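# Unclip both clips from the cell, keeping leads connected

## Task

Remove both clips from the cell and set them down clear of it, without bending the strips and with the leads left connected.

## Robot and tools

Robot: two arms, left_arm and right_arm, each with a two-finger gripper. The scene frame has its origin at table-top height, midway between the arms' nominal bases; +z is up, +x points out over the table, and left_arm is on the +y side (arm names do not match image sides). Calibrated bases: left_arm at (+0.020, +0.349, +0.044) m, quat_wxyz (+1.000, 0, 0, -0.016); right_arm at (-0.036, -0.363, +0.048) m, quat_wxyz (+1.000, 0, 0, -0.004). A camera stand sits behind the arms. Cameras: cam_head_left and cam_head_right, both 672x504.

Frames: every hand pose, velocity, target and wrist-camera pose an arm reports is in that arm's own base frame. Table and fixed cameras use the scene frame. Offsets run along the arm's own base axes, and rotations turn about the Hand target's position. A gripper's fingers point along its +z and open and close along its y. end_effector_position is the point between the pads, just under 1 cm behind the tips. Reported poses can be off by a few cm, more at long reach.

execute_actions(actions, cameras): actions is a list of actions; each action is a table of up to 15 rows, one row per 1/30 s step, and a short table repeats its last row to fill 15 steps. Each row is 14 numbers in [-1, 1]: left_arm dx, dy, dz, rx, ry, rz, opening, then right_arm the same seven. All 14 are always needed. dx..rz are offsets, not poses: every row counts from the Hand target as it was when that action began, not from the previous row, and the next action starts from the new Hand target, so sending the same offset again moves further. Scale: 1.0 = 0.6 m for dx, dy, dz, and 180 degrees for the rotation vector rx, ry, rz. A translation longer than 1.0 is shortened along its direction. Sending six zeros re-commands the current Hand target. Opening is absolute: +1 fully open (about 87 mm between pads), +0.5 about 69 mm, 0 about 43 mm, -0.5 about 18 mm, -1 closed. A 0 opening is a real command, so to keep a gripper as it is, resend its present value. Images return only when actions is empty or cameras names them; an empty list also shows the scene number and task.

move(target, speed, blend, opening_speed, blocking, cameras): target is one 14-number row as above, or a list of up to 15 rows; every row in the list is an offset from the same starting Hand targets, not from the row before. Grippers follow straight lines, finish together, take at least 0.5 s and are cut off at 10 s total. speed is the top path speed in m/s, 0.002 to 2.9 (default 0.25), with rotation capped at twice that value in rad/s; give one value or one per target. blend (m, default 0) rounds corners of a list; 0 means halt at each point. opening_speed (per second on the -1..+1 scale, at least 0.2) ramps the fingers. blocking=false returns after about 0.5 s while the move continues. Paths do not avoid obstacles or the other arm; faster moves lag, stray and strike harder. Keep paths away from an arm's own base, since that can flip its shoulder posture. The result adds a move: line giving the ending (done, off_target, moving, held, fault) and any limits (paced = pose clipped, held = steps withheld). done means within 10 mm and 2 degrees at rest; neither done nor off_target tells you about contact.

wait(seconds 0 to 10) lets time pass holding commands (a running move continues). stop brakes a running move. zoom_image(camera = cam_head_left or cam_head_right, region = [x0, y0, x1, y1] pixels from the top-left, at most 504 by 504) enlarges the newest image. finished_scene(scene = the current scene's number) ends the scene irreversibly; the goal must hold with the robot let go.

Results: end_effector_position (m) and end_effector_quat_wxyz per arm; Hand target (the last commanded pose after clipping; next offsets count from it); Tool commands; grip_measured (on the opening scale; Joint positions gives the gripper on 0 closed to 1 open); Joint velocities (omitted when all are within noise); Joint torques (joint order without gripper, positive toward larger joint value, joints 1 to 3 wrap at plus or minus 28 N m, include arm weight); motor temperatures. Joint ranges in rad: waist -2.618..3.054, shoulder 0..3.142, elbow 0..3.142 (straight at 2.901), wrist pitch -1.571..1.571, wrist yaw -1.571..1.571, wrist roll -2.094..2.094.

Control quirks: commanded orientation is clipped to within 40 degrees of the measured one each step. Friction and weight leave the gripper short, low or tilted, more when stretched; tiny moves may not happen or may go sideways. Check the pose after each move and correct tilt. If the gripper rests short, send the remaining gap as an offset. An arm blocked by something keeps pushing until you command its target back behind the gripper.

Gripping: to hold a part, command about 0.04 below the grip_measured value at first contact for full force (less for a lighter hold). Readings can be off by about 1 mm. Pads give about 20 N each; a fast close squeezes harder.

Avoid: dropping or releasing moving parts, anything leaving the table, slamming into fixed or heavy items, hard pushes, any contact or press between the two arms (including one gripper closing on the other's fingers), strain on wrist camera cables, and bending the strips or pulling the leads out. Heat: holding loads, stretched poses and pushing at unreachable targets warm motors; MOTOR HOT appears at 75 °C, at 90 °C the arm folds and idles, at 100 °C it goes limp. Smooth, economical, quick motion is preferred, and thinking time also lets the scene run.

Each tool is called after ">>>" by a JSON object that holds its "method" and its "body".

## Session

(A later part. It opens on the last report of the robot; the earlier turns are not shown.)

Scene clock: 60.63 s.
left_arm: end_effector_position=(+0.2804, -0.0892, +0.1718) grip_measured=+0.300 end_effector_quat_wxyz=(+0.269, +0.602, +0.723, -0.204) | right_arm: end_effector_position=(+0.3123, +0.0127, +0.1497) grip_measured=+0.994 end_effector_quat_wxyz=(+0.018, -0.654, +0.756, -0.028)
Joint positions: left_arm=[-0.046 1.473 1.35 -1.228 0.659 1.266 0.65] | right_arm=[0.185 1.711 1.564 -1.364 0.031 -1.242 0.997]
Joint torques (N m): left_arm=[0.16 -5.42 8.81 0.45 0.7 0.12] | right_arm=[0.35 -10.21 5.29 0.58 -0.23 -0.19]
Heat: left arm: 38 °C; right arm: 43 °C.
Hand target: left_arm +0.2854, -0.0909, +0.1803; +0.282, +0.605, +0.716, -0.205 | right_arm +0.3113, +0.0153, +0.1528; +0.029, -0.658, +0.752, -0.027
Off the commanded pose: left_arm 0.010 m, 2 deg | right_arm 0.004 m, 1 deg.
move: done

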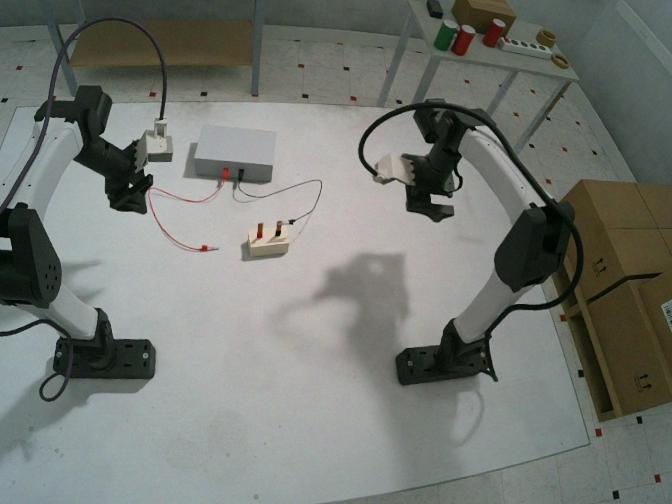

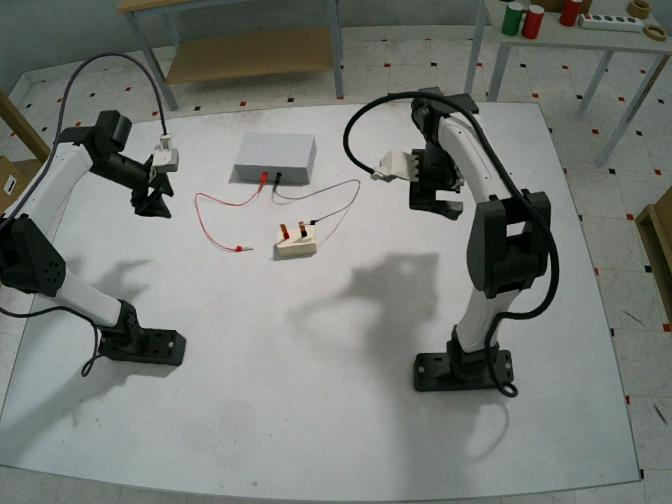

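>>> {"method": "move", "body": {"target": [0,0.05,0,0,0,0,0.3,0.052,0.372,-0.017,0.222,0,0.085,0.2], "cameras": ["all"]}}

>>> {"method": "zoom_image", "body": {"camera": "cam_head_left", "region": [260, 180, 350, 270]}}

>>> {"method": "zoom_image", "body": {"camera": "cam_head_right", "region": [280, 180, 370, 270]}}

Scene clock: 63.70 s.
left_arm: end_effector_position=(+0.2796, -0.0598, +0.1736) grip_measured=+0.300 end_effector_quat_wxyz=(+0.271, +0.603, +0.722, -0.204) | right_arm: end_effector_position=(+0.3391, +0.2325, +0.1411) grip_measured=+0.200 end_effector_quat_wxyz=(-0.249, +0.702, -0.627, -0.228)
Joint positions: left_arm=[0.067 1.494 1.381 -1.324 0.681 1.411 0.65] | right_arm=[0.427 1.854 1.639 -1.036 -0.62 -1.153 0.6]
Joint torques (N m): left_arm=[0.2 -4.81 8.69 0.27 0.73 0.11] | right_arm=[0.43 -8.79 8.18 1.08 -0.61 -0.02]
Heat: left arm: 39 °C; right arm: 43 °C.
Hand target: left_arm +0.2854, -0.0610, +0.1802; +0.281, +0.605, +0.716, -0.205 | right_arm +0.3425, +0.2384, +0.1426; -0.255, +0.701, -0.624, -0.235
Off the commanded pose: left_arm 0.009 m, 1 deg | right_arm 0.007 m, 1 deg.
move: done

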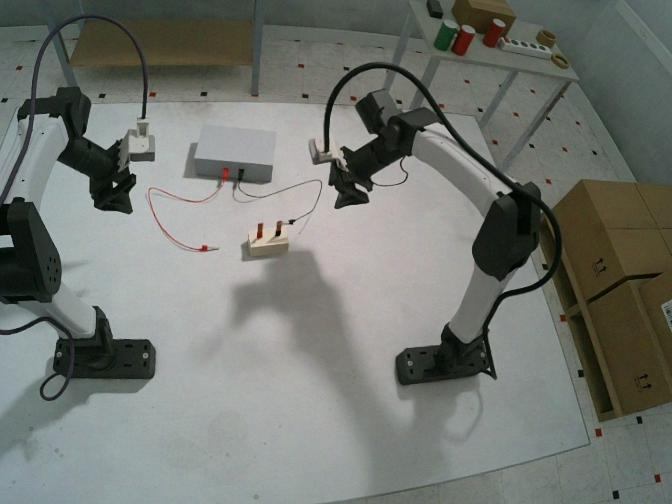

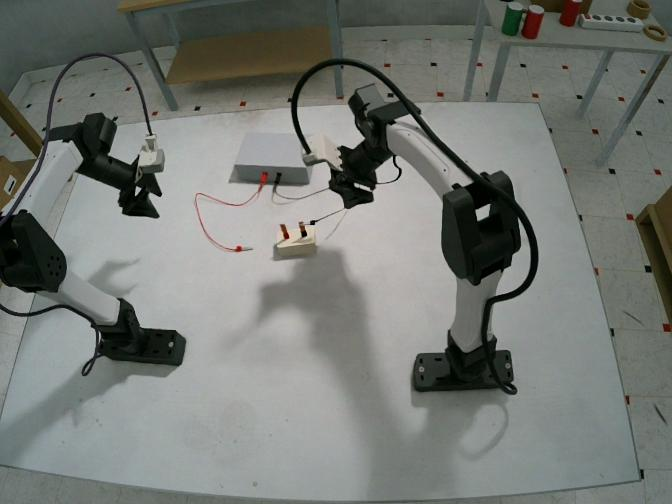

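Scaled by 5.600 from the camera's 672x504 image, which has a finer 960x720 frame.

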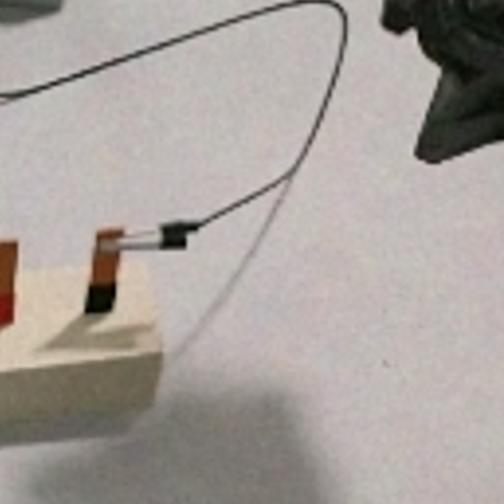

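Scaled by 5.600 from the camera's 672x504 image, which has a finer 960x720 frame.

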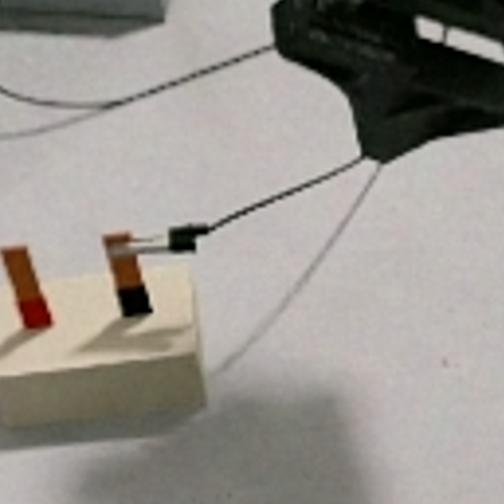

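>>> {"method": "move", "body": {"target": [0,0,0,0,0,0,0.3,-0.022,0.145,0,0,0,0,0.2]}}

>>> {"method": "move", "body": {"target": [0,0,0,0,0,0,0.3,0,0,-0.07,0,0,0,0.2], "speed": 0.12, "cameras": ["all"]}}

>>> {"method": "zoom_image", "body": {"camera": "cam_head_left", "region": [260, 190, 340, 270]}}

>>> {"method": "zoom_image", "body": {"camera": "cam_head_right", "region": [280, 190, 360, 270]}}

Scene clock: 65.73 s.
left_arm: end_effector_position=(+0.2795, -0.0598, +0.1736) grip_measured=+0.300 end_effector_quat_wxyz=(+0.271, +0.603, +0.722, -0.204) | right_arm: end_effector_position=(+0.3215, +0.3242, +0.1432) grip_measured=+0.200 end_effector_quat_wxyz=(-0.251, +0.704, -0.620, -0.241)
Joint positions: left_arm=[0.067 1.494 1.381 -1.324 0.681 1.412 0.65] | right_arm=[0.644 1.95 1.754 -0.923 -0.567 -0.92 0.6]
Joint torques (N m): left_arm=[0.2 -4.82 8.7 0.27 0.72 0.1] | right_arm=[-0.17 -9.73 8.59 1.32 -0.24 -0.02]
Heat: left arm: 39 °C; right arm: 43 °C.
Hand target: left_arm +0.2853, -0.0610, +0.1802; +0.281, +0.605, +0.716, -0.205 | right_arm +0.3293, +0.3255, +0.1425; -0.255, +0.700, -0.624, -0.235
Off the commanded pose: left_arm 0.009 m, 1 deg | right_arm 0.008 m, 1 deg.
move: done

Scene clock: 66.90 s.
left_arm: end_effector_position=(+0.2795, -0.0598, +0.1736) grip_measured=+0.300 end_effector_quat_wxyz=(+0.271, +0.603, +0.722, -0.204) | right_arm: end_effector_position=(+0.3269, +0.3279, +0.1089) grip_measured=+0.200 end_effector_quat_wxyz=(-0.261, +0.704, -0.616, -0.237)
Joint positions: left_arm=[0.067 1.494 1.381 -1.324 0.681 1.412 0.65] | right_arm=[0.644 1.959 1.624 -0.761 -0.565 -0.92 0.6]
Joint torques (N m): left_arm=[0.17 -4.81 8.68 0.26 0.72 0.1] | right_arm=[-0.13 -10.13 6.24 1.33 -0.27 -0.03]
Heat: left arm: 39 °C; right arm: 43 °C.
Hand target: left_arm +0.2853, -0.0610, +0.1802; +0.281, +0.605, +0.716, -0.205 | right_arm +0.3294, +0.3255, +0.1006; -0.255, +0.701, -0.624, -0.235
Off the commanded pose: left_arm 0.009 m, 1 deg | right_arm 0.009 m, 1 deg.
move: done

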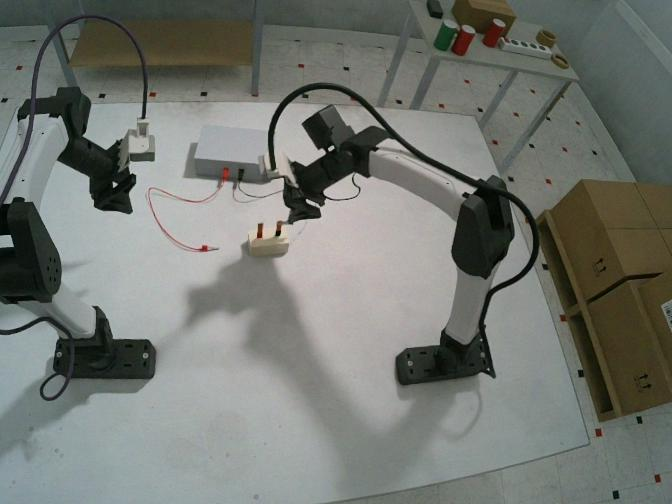

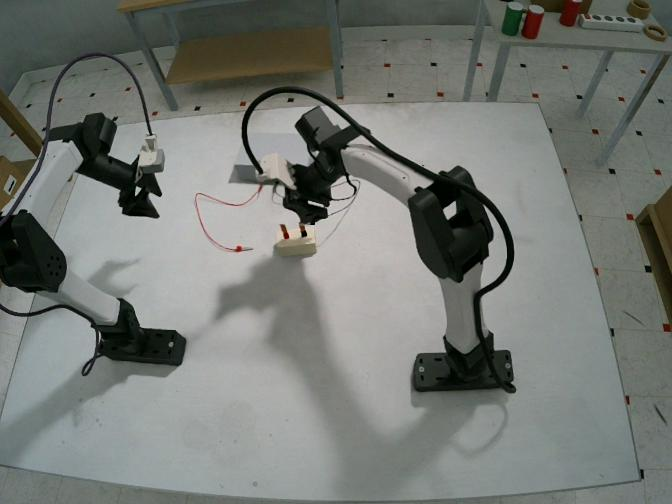

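Scaled by 6.300 from the camera's 672x504 image, which has a finer 960x720 frame.

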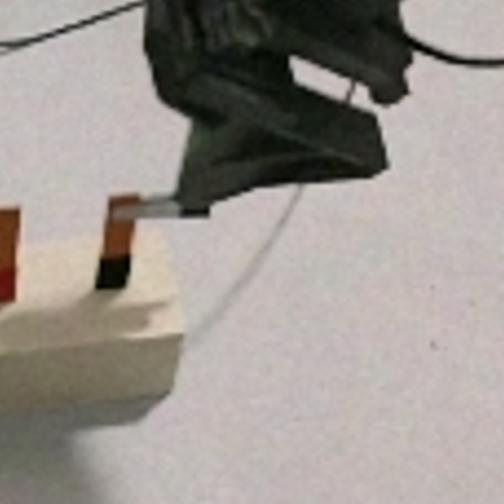

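Scaled by 6.300 from the camera's 672x504 image, which has a finer 960x720 frame.

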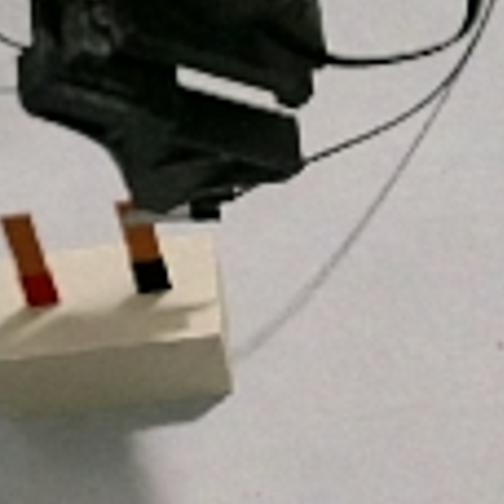

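>>> {"method": "move", "body": {"target": [0,0,0,0,0,0,0.3,0.004,-0.006,-0.06,0,0,0,0.2], "speed": 0.1, "cameras": ["all"]}}

>>> {"method": "zoom_image", "body": {"camera": "cam_head_left", "region": [260, 190, 340, 270]}}

>>> {"method": "zoom_image", "body": {"camera": "cam_head_right", "region": [280, 190, 360, 270]}}

Scene clock: 69.00 s.
left_arm: end_effector_position=(+0.2795, -0.0598, +0.1736) grip_measured=+0.300 end_effector_quat_wxyz=(+0.271, +0.603, +0.722, -0.204) | right_arm: end_effector_position=(+0.3295, +0.3243, +0.0721) grip_measured=+0.200 end_effector_quat_wxyz=(-0.259, +0.701, -0.621, -0.237)
Joint positions: left_arm=[0.067 1.494 1.381 -1.324 0.681 1.412 0.65] | right_arm=[0.634 1.985 1.516 -0.634 -0.565 -0.92 0.6]
Joint torques (N m): left_arm=[0.21 -4.78 8.72 0.27 0.72 0.1] | right_arm=[-0.24 -10.26 6.16 1.33 -0.31 -0.11]
Heat: left arm: 39 °C; right arm: 43 °C.
Hand target: left_arm +0.2853, -0.0610, +0.1802; +0.281, +0.605, +0.716, -0.205 | right_arm +0.3317, +0.3219, +0.0645; -0.255, +0.701, -0.624, -0.235
Off the commanded pose: left_arm 0.009 m, 1 deg | right_arm 0.008 m, 1 deg.
move: done

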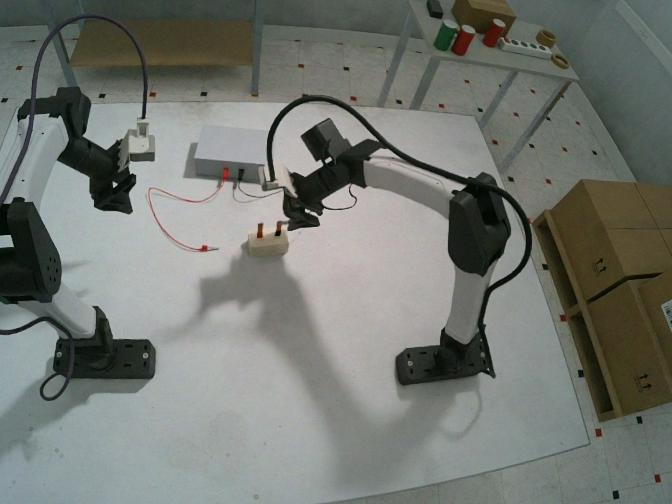

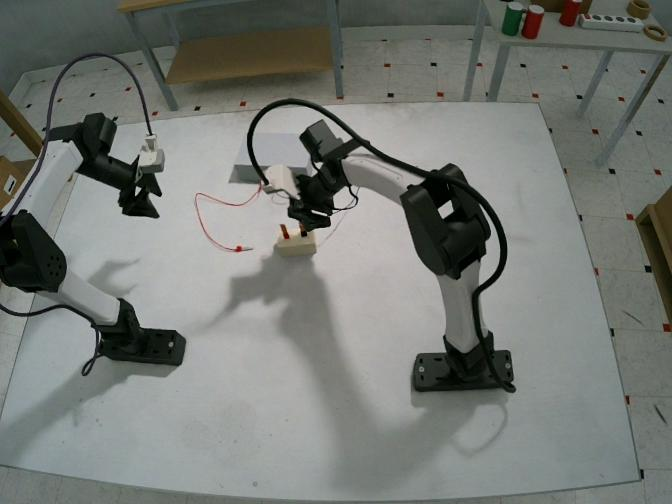

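Scaled by 6.300 from the camera's 672x504 image, which has a finer 960x720 frame.

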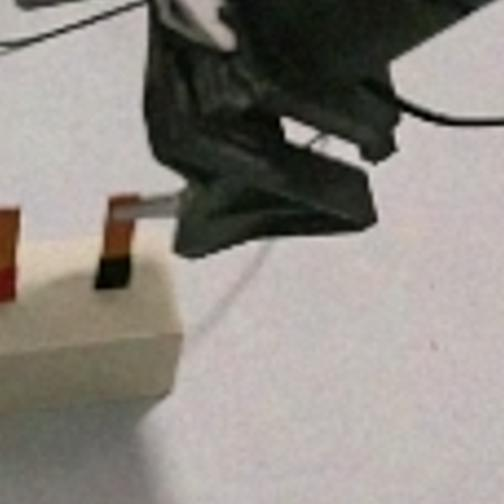

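Scaled by 6.300 from the camera's 672x504 image, which has a finer 960x720 frame.

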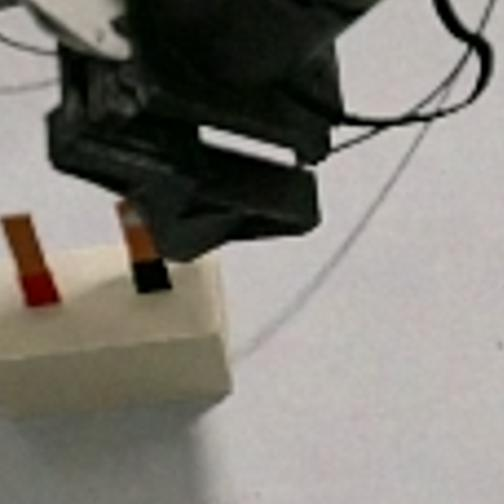

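>>> {"method": "move", "body": {"target": [[0,0,0,0,0,0,0.3,-0.002,-0.004,-0.018,0,0,0,0.2],[0,0,0,0,0,0,0.3,-0.002,-0.004,-0.018,0,0,0,-0.5]], "speed": 0.1, "opening_speed": 0.6, "cameras": ["all"]}}

>>> {"method": "zoom_image", "body": {"camera": "cam_head_left", "region": [260, 190, 340, 270]}}

>>> {"method": "zoom_image", "body": {"camera": "cam_head_right", "region": [280, 190, 360, 270]}}

Scene clock: 72.00 s.
left_arm: end_effector_position=(+0.2795, -0.0598, +0.1736) grip_measured=+0.300 end_effector_quat_wxyz=(+0.271, +0.603, +0.722, -0.204) | right_arm: end_effector_position=(+0.3291, +0.3225, +0.0632) grip_measured=-0.500 end_effector_quat_wxyz=(-0.261, +0.700, -0.621, -0.236)
Joint positions: left_arm=[0.067 1.494 1.381 -1.324 0.681 1.412 0.65] | right_arm=[0.631 1.985 1.478 -0.592 -0.565 -0.92 0.25]
Joint torques (N m): left_arm=[0.21 -4.81 8.7 0.27 0.72 0.1] | right_arm=[-0.29 -10 5.91 1.34 -0.32 -0.17]
Motor temperatures (°C): left_arm=[24 37 39 34 25 24 26] | right_arm=[27 44 32 29 24 24 23]
Heat: left arm: 39 °C; right arm: 44 °C.
Hand target: left_arm +0.2853, -0.0610, +0.1802; +0.281, +0.605, +0.716, -0.205 | right_arm +0.3306, +0.3195, +0.0538; -0.255, +0.701, -0.624, -0.235
Off the commanded pose: left_arm 0.009 m, 1 deg | right_arm 0.010 m, 1 deg.
move: done

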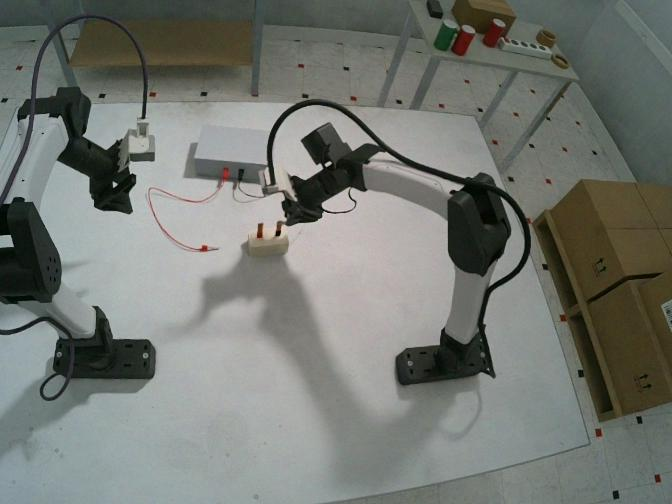

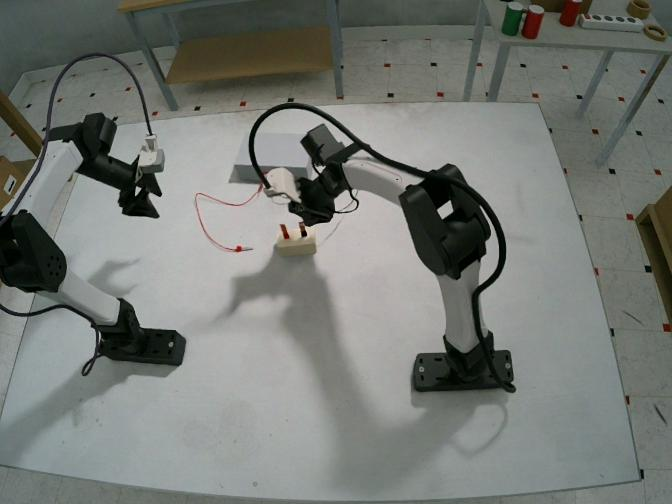

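Scaled by 6.300 from the camera's 672x504 image, which has a finer 960x720 frame.

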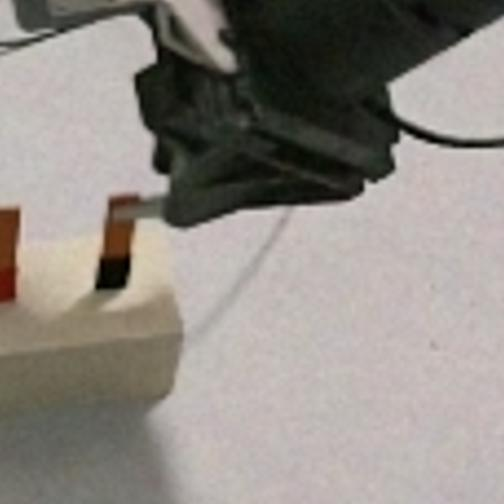

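Scaled by 6.300 from the camera's 672x504 image, which has a finer 960x720 frame.

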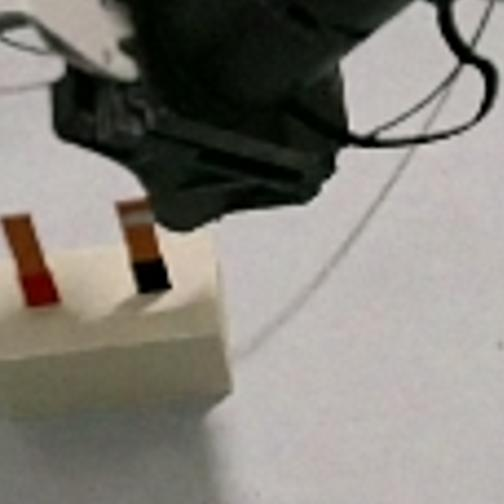

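>>> {"method": "move", "body": {"target": [0,0,0,0,0,0,0.3,-0.004,-0.008,-0.004,0,0,0,-0.65], "speed": 0.05, "opening_speed": 0.3, "cameras": ["all"]}}

>>> {"method": "zoom_image", "body": {"camera": "cam_head_left", "region": [260, 190, 340, 270]}}

>>> {"method": "zoom_image", "body": {"camera": "cam_head_right", "region": [280, 190, 360, 270]}}

Scene clock: 75.40 s.
left_arm: end_effector_position=(+0.2795, -0.0598, +0.1736) grip_measured=+0.300 end_effector_quat_wxyz=(+0.271, +0.603, +0.722, -0.204) | right_arm: end_effector_position=(+0.3275, +0.3178, +0.0556) grip_measured=-0.650 end_effector_quat_wxyz=(-0.257, +0.700, -0.624, -0.236)
Joint positions: left_arm=[0.067 1.494 1.381 -1.324 0.681 1.412 0.65] | right_arm=[0.625 1.985 1.451 -0.577 -0.565 -0.925 0.175]
Joint torques (N m): left_arm=[0.2 -4.83 8.66 0.27 0.73 0.1] | right_arm=[-0.32 -11.3 5.76 1.33 -0.33 -0.18]
Heat: left arm: 39 °C; right arm: 44 °C.
Hand target: left_arm +0.2853, -0.0610, +0.1802; +0.281, +0.605, +0.716, -0.205 | right_arm +0.3281, +0.3148, +0.0514; -0.255, +0.701, -0.624, -0.235
Off the commanded pose: left_arm 0.009 m, 1 deg | right_arm 0.005 m, 0 deg.
move: done

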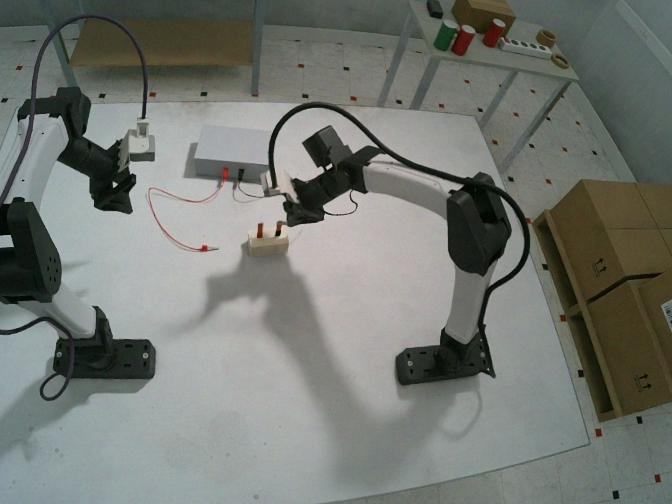

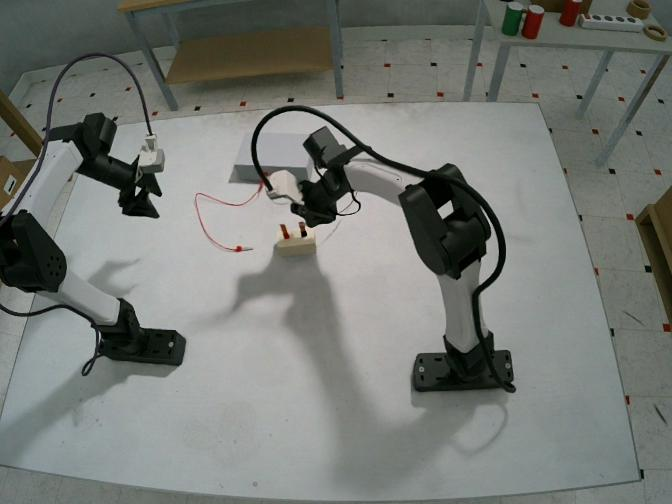

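Scaled by 6.300 from the camera's 672x504 image, which has a finer 960x720 frame.

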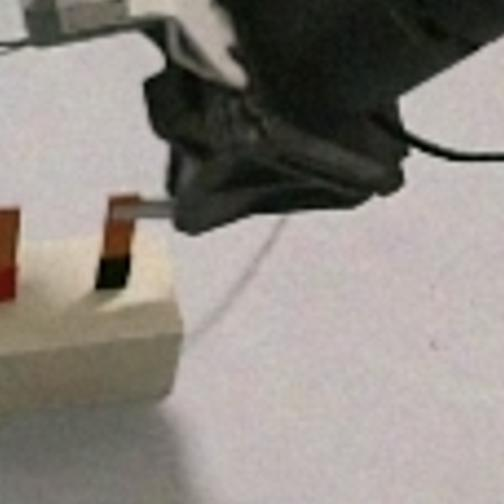

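Scaled by 6.300 from the camera's 672x504 image, which has a finer 960x720 frame.

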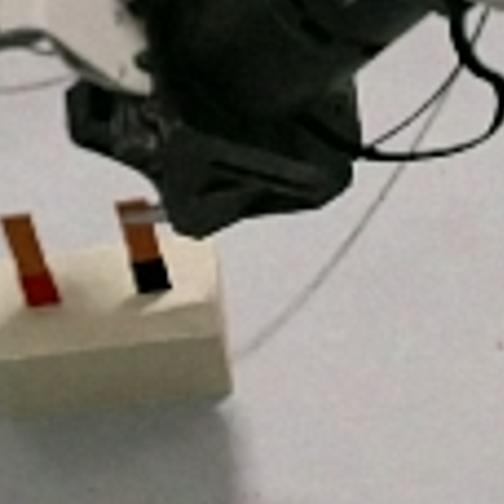

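>>> {"method": "move", "body": {"target": [0,0,0,0,0,0,0.3,0,0,0.006,0,0,0,-0.95], "opening_speed": 0.3, "cameras": ["all"]}}

>>> {"method": "zoom_image", "body": {"camera": "cam_head_left", "region": [260, 190, 340, 270]}}

>>> {"method": "zoom_image", "body": {"camera": "cam_head_right", "region": [280, 190, 360, 270]}}

Scene clock: 77.03 s.
left_arm: end_effector_position=(+0.2795, -0.0598, +0.1736) grip_measured=+0.300 end_effector_quat_wxyz=(+0.271, +0.603, +0.722, -0.204) | right_arm: end_effector_position=(+0.3277, +0.3179, +0.0557) grip_measured=-0.950 end_effector_quat_wxyz=(-0.257, +0.700, -0.623, -0.236)
Joint positions: left_arm=[0.067 1.494 1.381 -1.324 0.681 1.412 0.65] | right_arm=[0.625 1.985 1.451 -0.576 -0.565 -0.926 0.025]
Joint torques (N m): left_arm=[0.18 -4.83 8.69 0.26 0.73 0.1] | right_arm=[-0.32 -11.6 6.54 1.16 -0.37 -0.15]
Heat: left arm: 39 °C; right arm: 45 °C.
Hand target: left_arm +0.2853, -0.0610, +0.1802; +0.281, +0.605, +0.716, -0.205 | right_arm +0.3281, +0.3148, +0.0550; -0.255, +0.701, -0.624, -0.235
Off the commanded pose: left_arm 0.009 m, 1 deg | right_arm 0.003 m, 0 deg.
move: done

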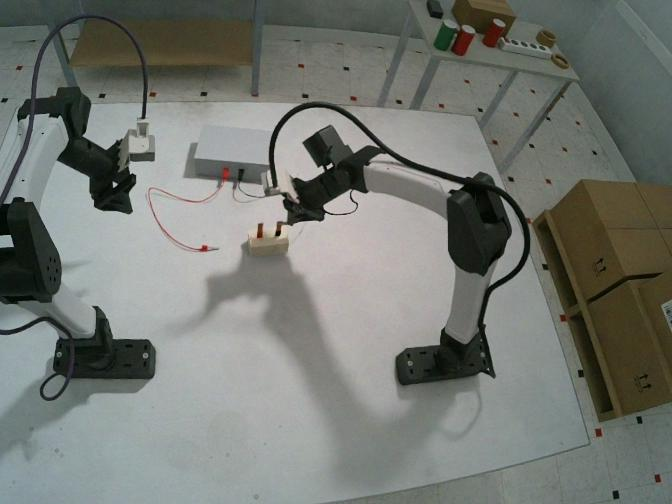

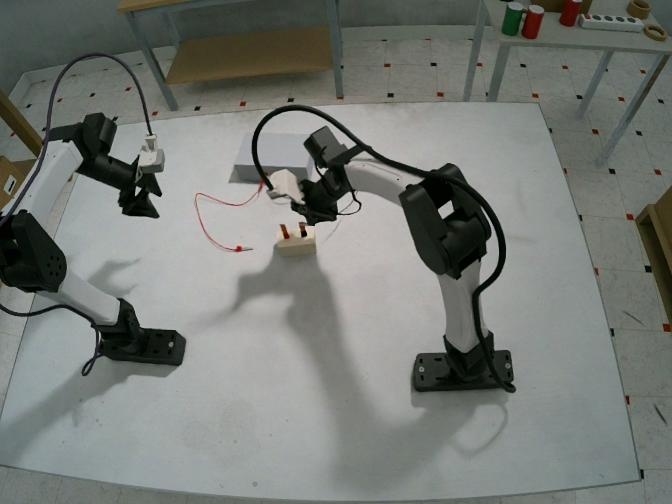

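Scaled by 6.300 from the camera's 672x504 image, which has a finer 960x720 frame.

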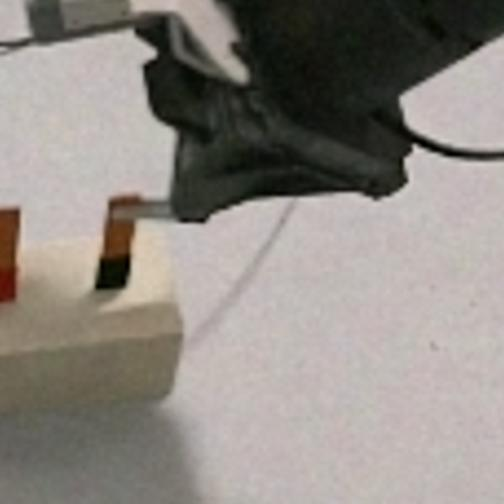

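Scaled by 6.300 from the camera's 672x504 image, which has a finer 960x720 frame.

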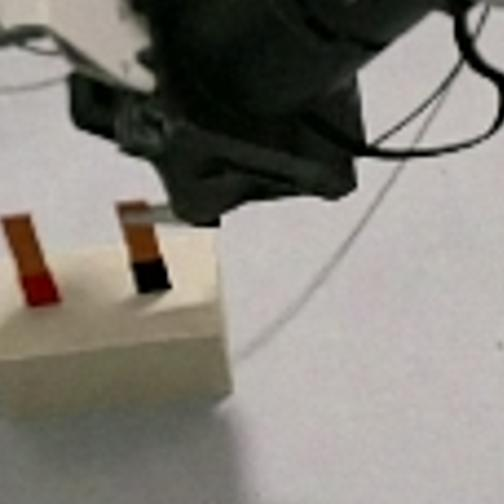

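>>> {"method": "move", "body": {"target": [[0,0,0,0,0,0,0.3,0,0,0.03,0,0,0,-0.2],[0,0,0,0,0,0,0.3,0.013,0,-0.027,0,0,0,-0.2],[0,0,0,0,0,0,0.3,0.013,0,-0.027,0,0,0,-0.5]], "speed": 0.08, "cameras": ["all"]}}

>>> {"method": "zoom_image", "body": {"camera": "cam_head_left", "region": [260, 190, 340, 270]}}

>>> {"method": "zoom_image", "body": {"camera": "cam_head_right", "region": [280, 190, 360, 270]}}

Scene clock: 80.40 s.
left_arm: end_effector_position=(+0.2795, -0.0598, +0.1736) grip_measured=+0.300 end_effector_quat_wxyz=(+0.271, +0.603, +0.722, -0.204) | right_arm: end_effector_position=(+0.3351, +0.3164, +0.0460) grip_measured=-0.500 end_effector_quat_wxyz=(-0.258, +0.700, -0.624, -0.233)
Joint positions: left_arm=[0.067 1.494 1.381 -1.324 0.681 1.412 0.65] | right_arm=[0.614 2.013 1.452 -0.553 -0.565 -0.937 0.25]
Joint torques (N m): left_arm=[0.2 -4.82 8.68 0.26 0.73 0.1] | right_arm=[-0.23 -10.37 5.98 1.32 -0.43 -0.17]
Heat: left arm: 39 °C; right arm: 45 °C.
Hand target: left_arm +0.2853, -0.0610, +0.1802; +0.281, +0.605, +0.716, -0.205 | right_arm +0.3360, +0.3147, +0.0389; -0.255, +0.701, -0.624, -0.235
Off the commanded pose: left_arm 0.009 m, 1 deg | right_arm 0.007 m, 0 deg.
move: done

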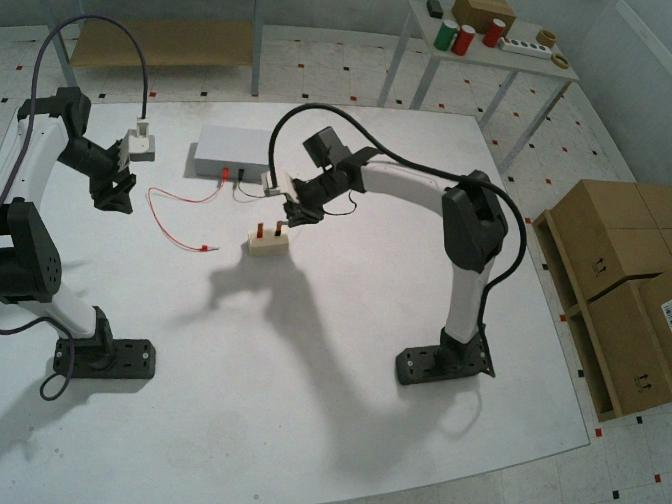

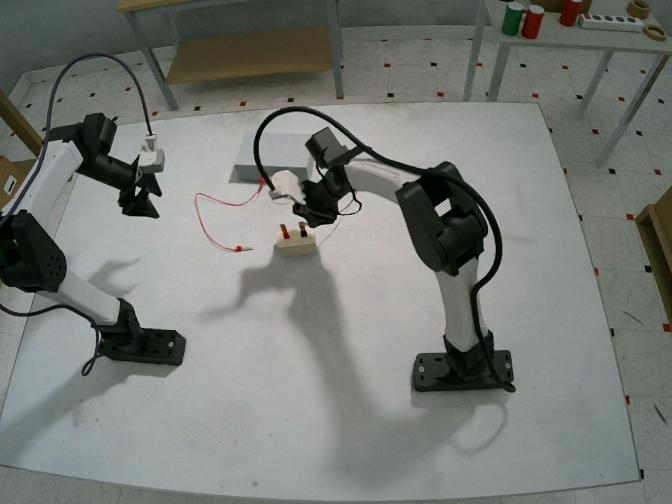

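Scaled by 6.300 from the camera's 672x504 image, which has a finer 960x720 frame.

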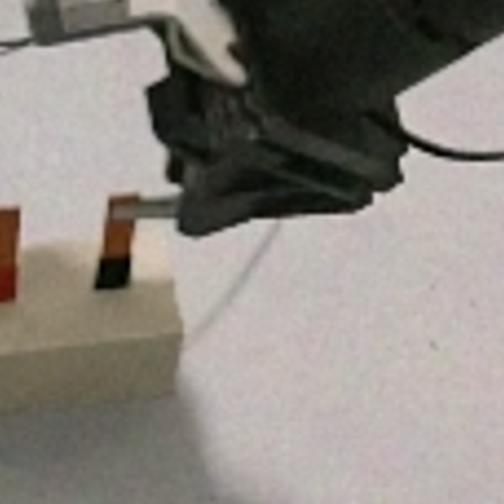

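Scaled by 6.300 from the camera's 672x504 image, which has a finer 960x720 frame.

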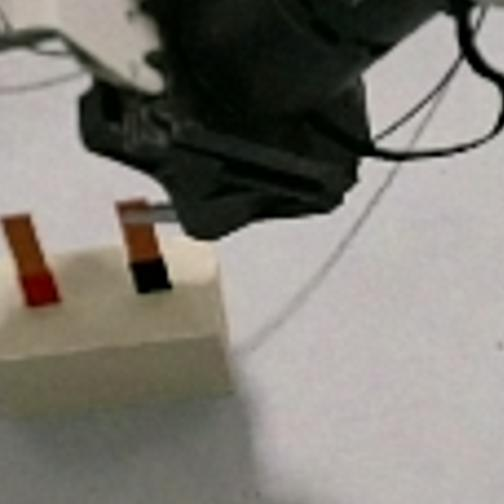

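>>> {"method": "move", "body": {"target": [0,0,0,0,0,0,0.3,0,0,0,0,0,0,-0.95], "opening_speed": 0.3, "cameras": ["all"]}}

>>> {"method": "zoom_image", "body": {"camera": "cam_head_left", "region": [260, 190, 340, 270]}}

>>> {"method": "zoom_image", "body": {"camera": "cam_head_right", "region": [280, 190, 360, 270]}}

Scene clock: 82.87 s.
left_arm: end_effector_position=(+0.2795, -0.0598, +0.1736) grip_measured=+0.300 end_effector_quat_wxyz=(+0.271, +0.603, +0.722, -0.204) | right_arm: end_effector_position=(+0.3351, +0.3164, +0.0460) grip_measured=-0.779 end_effector_quat_wxyz=(-0.258, +0.700, -0.624, -0.233)
Joint positions: left_arm=[0.067 1.494 1.381 -1.324 0.681 1.412 0.65] | right_arm=[0.614 2.013 1.452 -0.553 -0.565 -0.937 0.111]
Joint torques (N m): left_arm=[0.18 -4.82 8.69 0.27 0.72 0.11] | right_arm=[-0.29 -10.44 6.06 1.32 -0.42 -0.16]
Heat: left arm: 39 °C; right arm: 46 °C.
Hand target: left_arm +0.2853, -0.0610, +0.1802; +0.281, +0.605, +0.716, -0.205 | right_arm +0.3360, +0.3147, +0.0389; -0.255, +0.701, -0.624, -0.235
Off the commanded pose: left_arm 0.009 m, 1 deg | right_arm 0.007 m, 0 deg.
move: done

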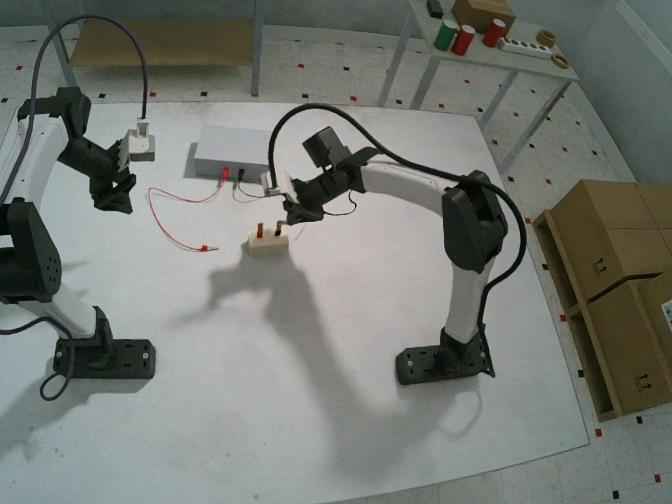

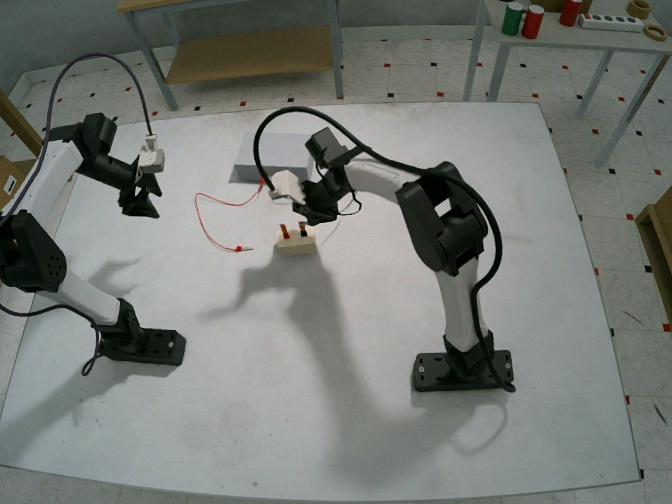

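Scaled by 6.300 from the camera's 672x504 image, which has a finer 960x720 frame.

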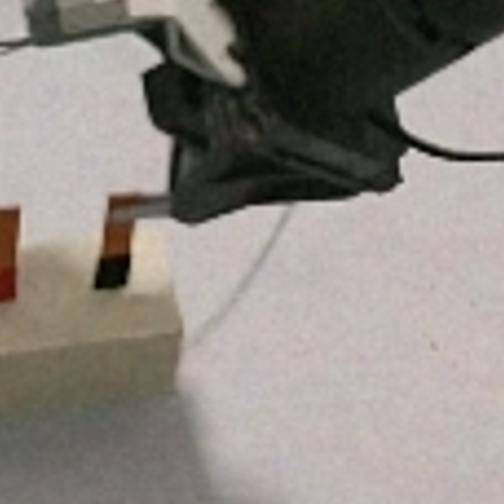

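Scaled by 6.300 from the camera's 672x504 image, which has a finer 960x720 frame.

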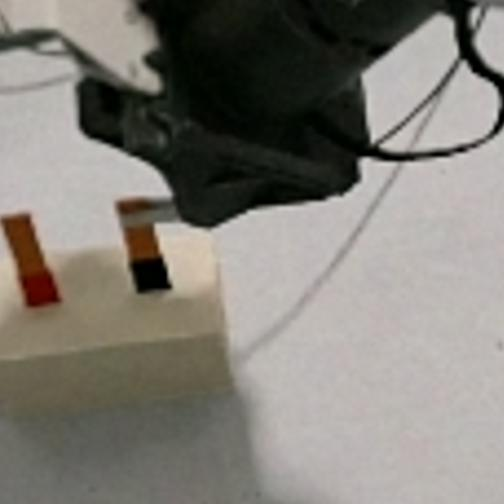

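>>> {"method": "move", "body": {"target": [0,0,0,0,0,0,0.3,0.008,-0.1,0.02,0,0,0,-0.95], "speed": 0.1, "cameras": ["all"]}}

>>> {"method": "zoom_image", "body": {"camera": "cam_head_left", "region": [250, 180, 350, 280]}}

Scene clock: 90.23 s.
left_arm: end_effector_position=(+0.2795, -0.0598, +0.1736) grip_measured=+0.300 end_effector_quat_wxyz=(+0.271, +0.603, +0.722, -0.204) | right_arm: end_effector_position=(+0.3447, +0.2541, +0.0424) grip_measured=-0.779 end_effector_quat_wxyz=(-0.248, +0.698, -0.631, -0.229)
Joint positions: left_arm=[0.067 1.494 1.381 -1.324 0.681 1.412 0.65] | right_arm=[0.472 1.961 1.381 -0.639 -0.606 -1.089 0.111]
Joint torques (N m): left_arm=[0.2 -4.82 8.68 0.27 0.72 0.1] | right_arm=[0.1 -13.57 5.74 0.93 -0.62 -0.17]
Heat: left arm: 39 °C; right arm: 47 °C.
Hand target: left_arm +0.2853, -0.0610, +0.1802; +0.281, +0.605, +0.716, -0.205 | right_arm +0.3408, +0.2547, +0.0509; -0.255, +0.701, -0.624, -0.235
Off the commanded pose: left_arm 0.009 m, 1 deg | right_arm 0.009 m, 1 deg.
move: done

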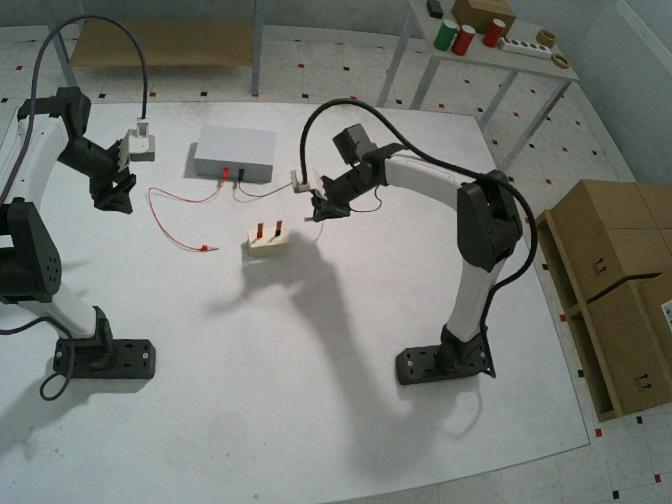

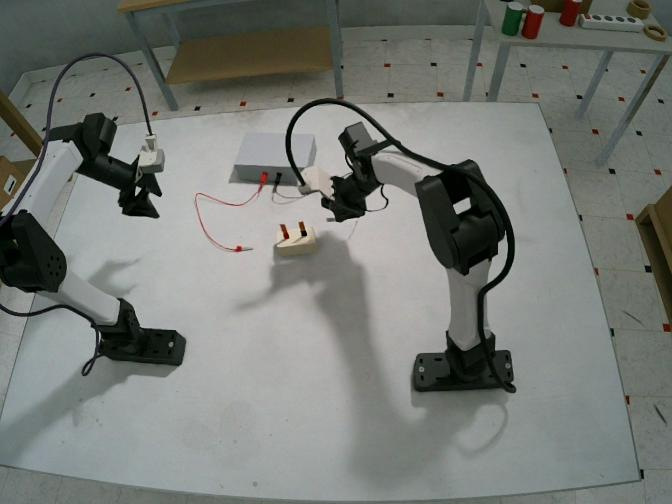

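Scaled by 5.040 from the camera's 672x504 image, which has a finer 960x720 frame.

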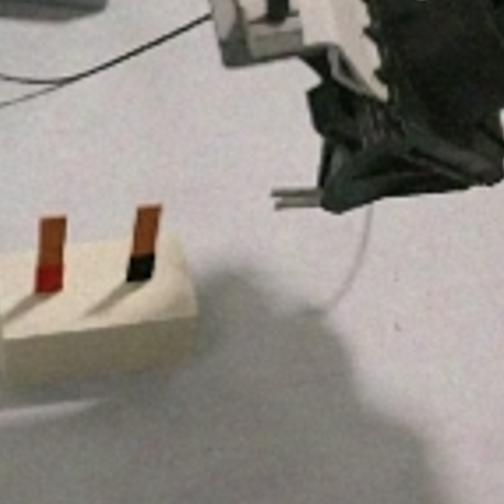

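>>> {"method": "move", "body": {"target": [0,0,0,0,0,0,0.3,0,-0.03,-0.135,0,0,0,-0.95], "speed": 0.12, "cameras": ["all"]}}

>>> {"method": "zoom_image", "body": {"camera": "cam_head_left", "region": [250, 180, 350, 280]}}

>>> {"method": "zoom_image", "body": {"camera": "cam_head_right", "region": [280, 180, 380, 280]}}

Scene clock: 92.13 s.
left_arm: end_effector_position=(+0.2795, -0.0598, +0.1736) grip_measured=+0.300 end_effector_quat_wxyz=(+0.271, +0.603, +0.722, -0.204) | right_arm: end_effector_position=(+0.3419, +0.2362, -0.0260) grip_measured=-0.779 end_effector_quat_wxyz=(-0.254, +0.700, -0.627, -0.227)
Joint positions: left_arm=[0.067 1.494 1.381 -1.324 0.681 1.412 0.65] | right_arm=[0.432 2.042 1.196 -0.389 -0.62 -1.14 0.111]
Joint torques (N m): left_arm=[0.21 -4.82 8.66 0.26 0.73 0.11] | right_arm=[-0.14 -9.98 5.3 1.11 -0.6 -0.16]
Heat: left arm: 39 °C; right arm: 47 °C.
Hand target: left_arm +0.2853, -0.0610, +0.1802; +0.281, +0.605, +0.716, -0.205 | right_arm +0.3407, +0.2367, -0.0302; -0.255, +0.701, -0.624, -0.235
Off the commanded pose: left_arm 0.009 m, 1 deg | right_arm 0.004 m, 1 deg.
move: done

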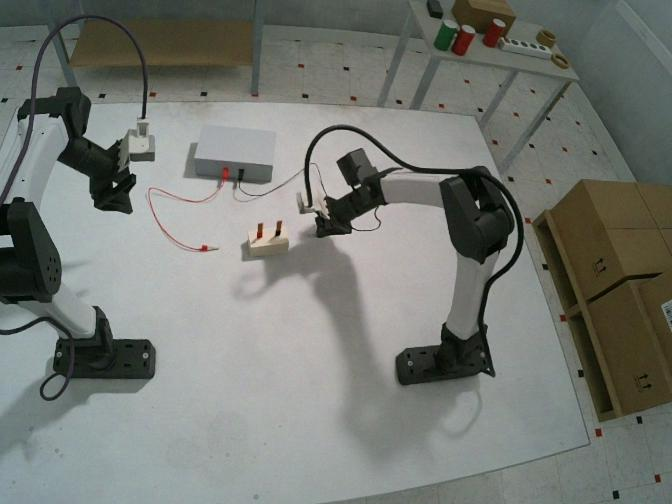

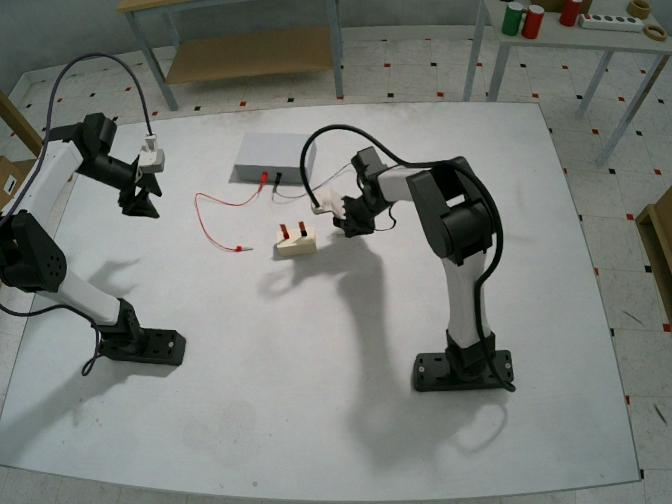

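Scaled by 5.040 from the camera's 672x504 image, which has a finer 960x720 frame.

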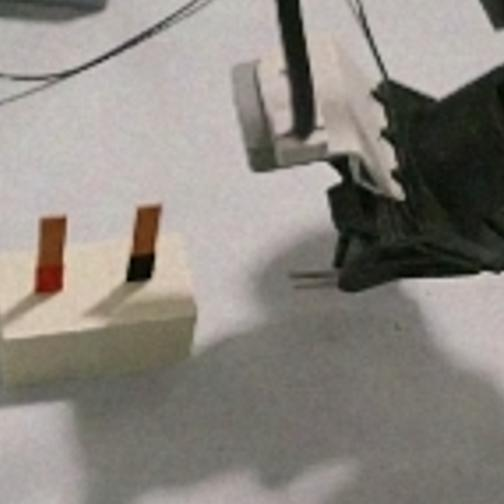

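Scaled by 5.040 from the camera's 672x504 image, which has a finer 960x720 frame.

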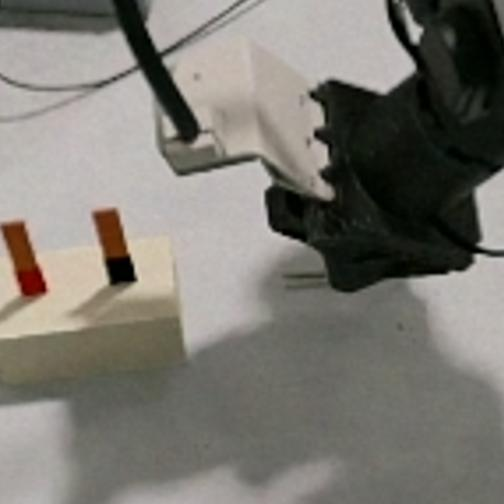

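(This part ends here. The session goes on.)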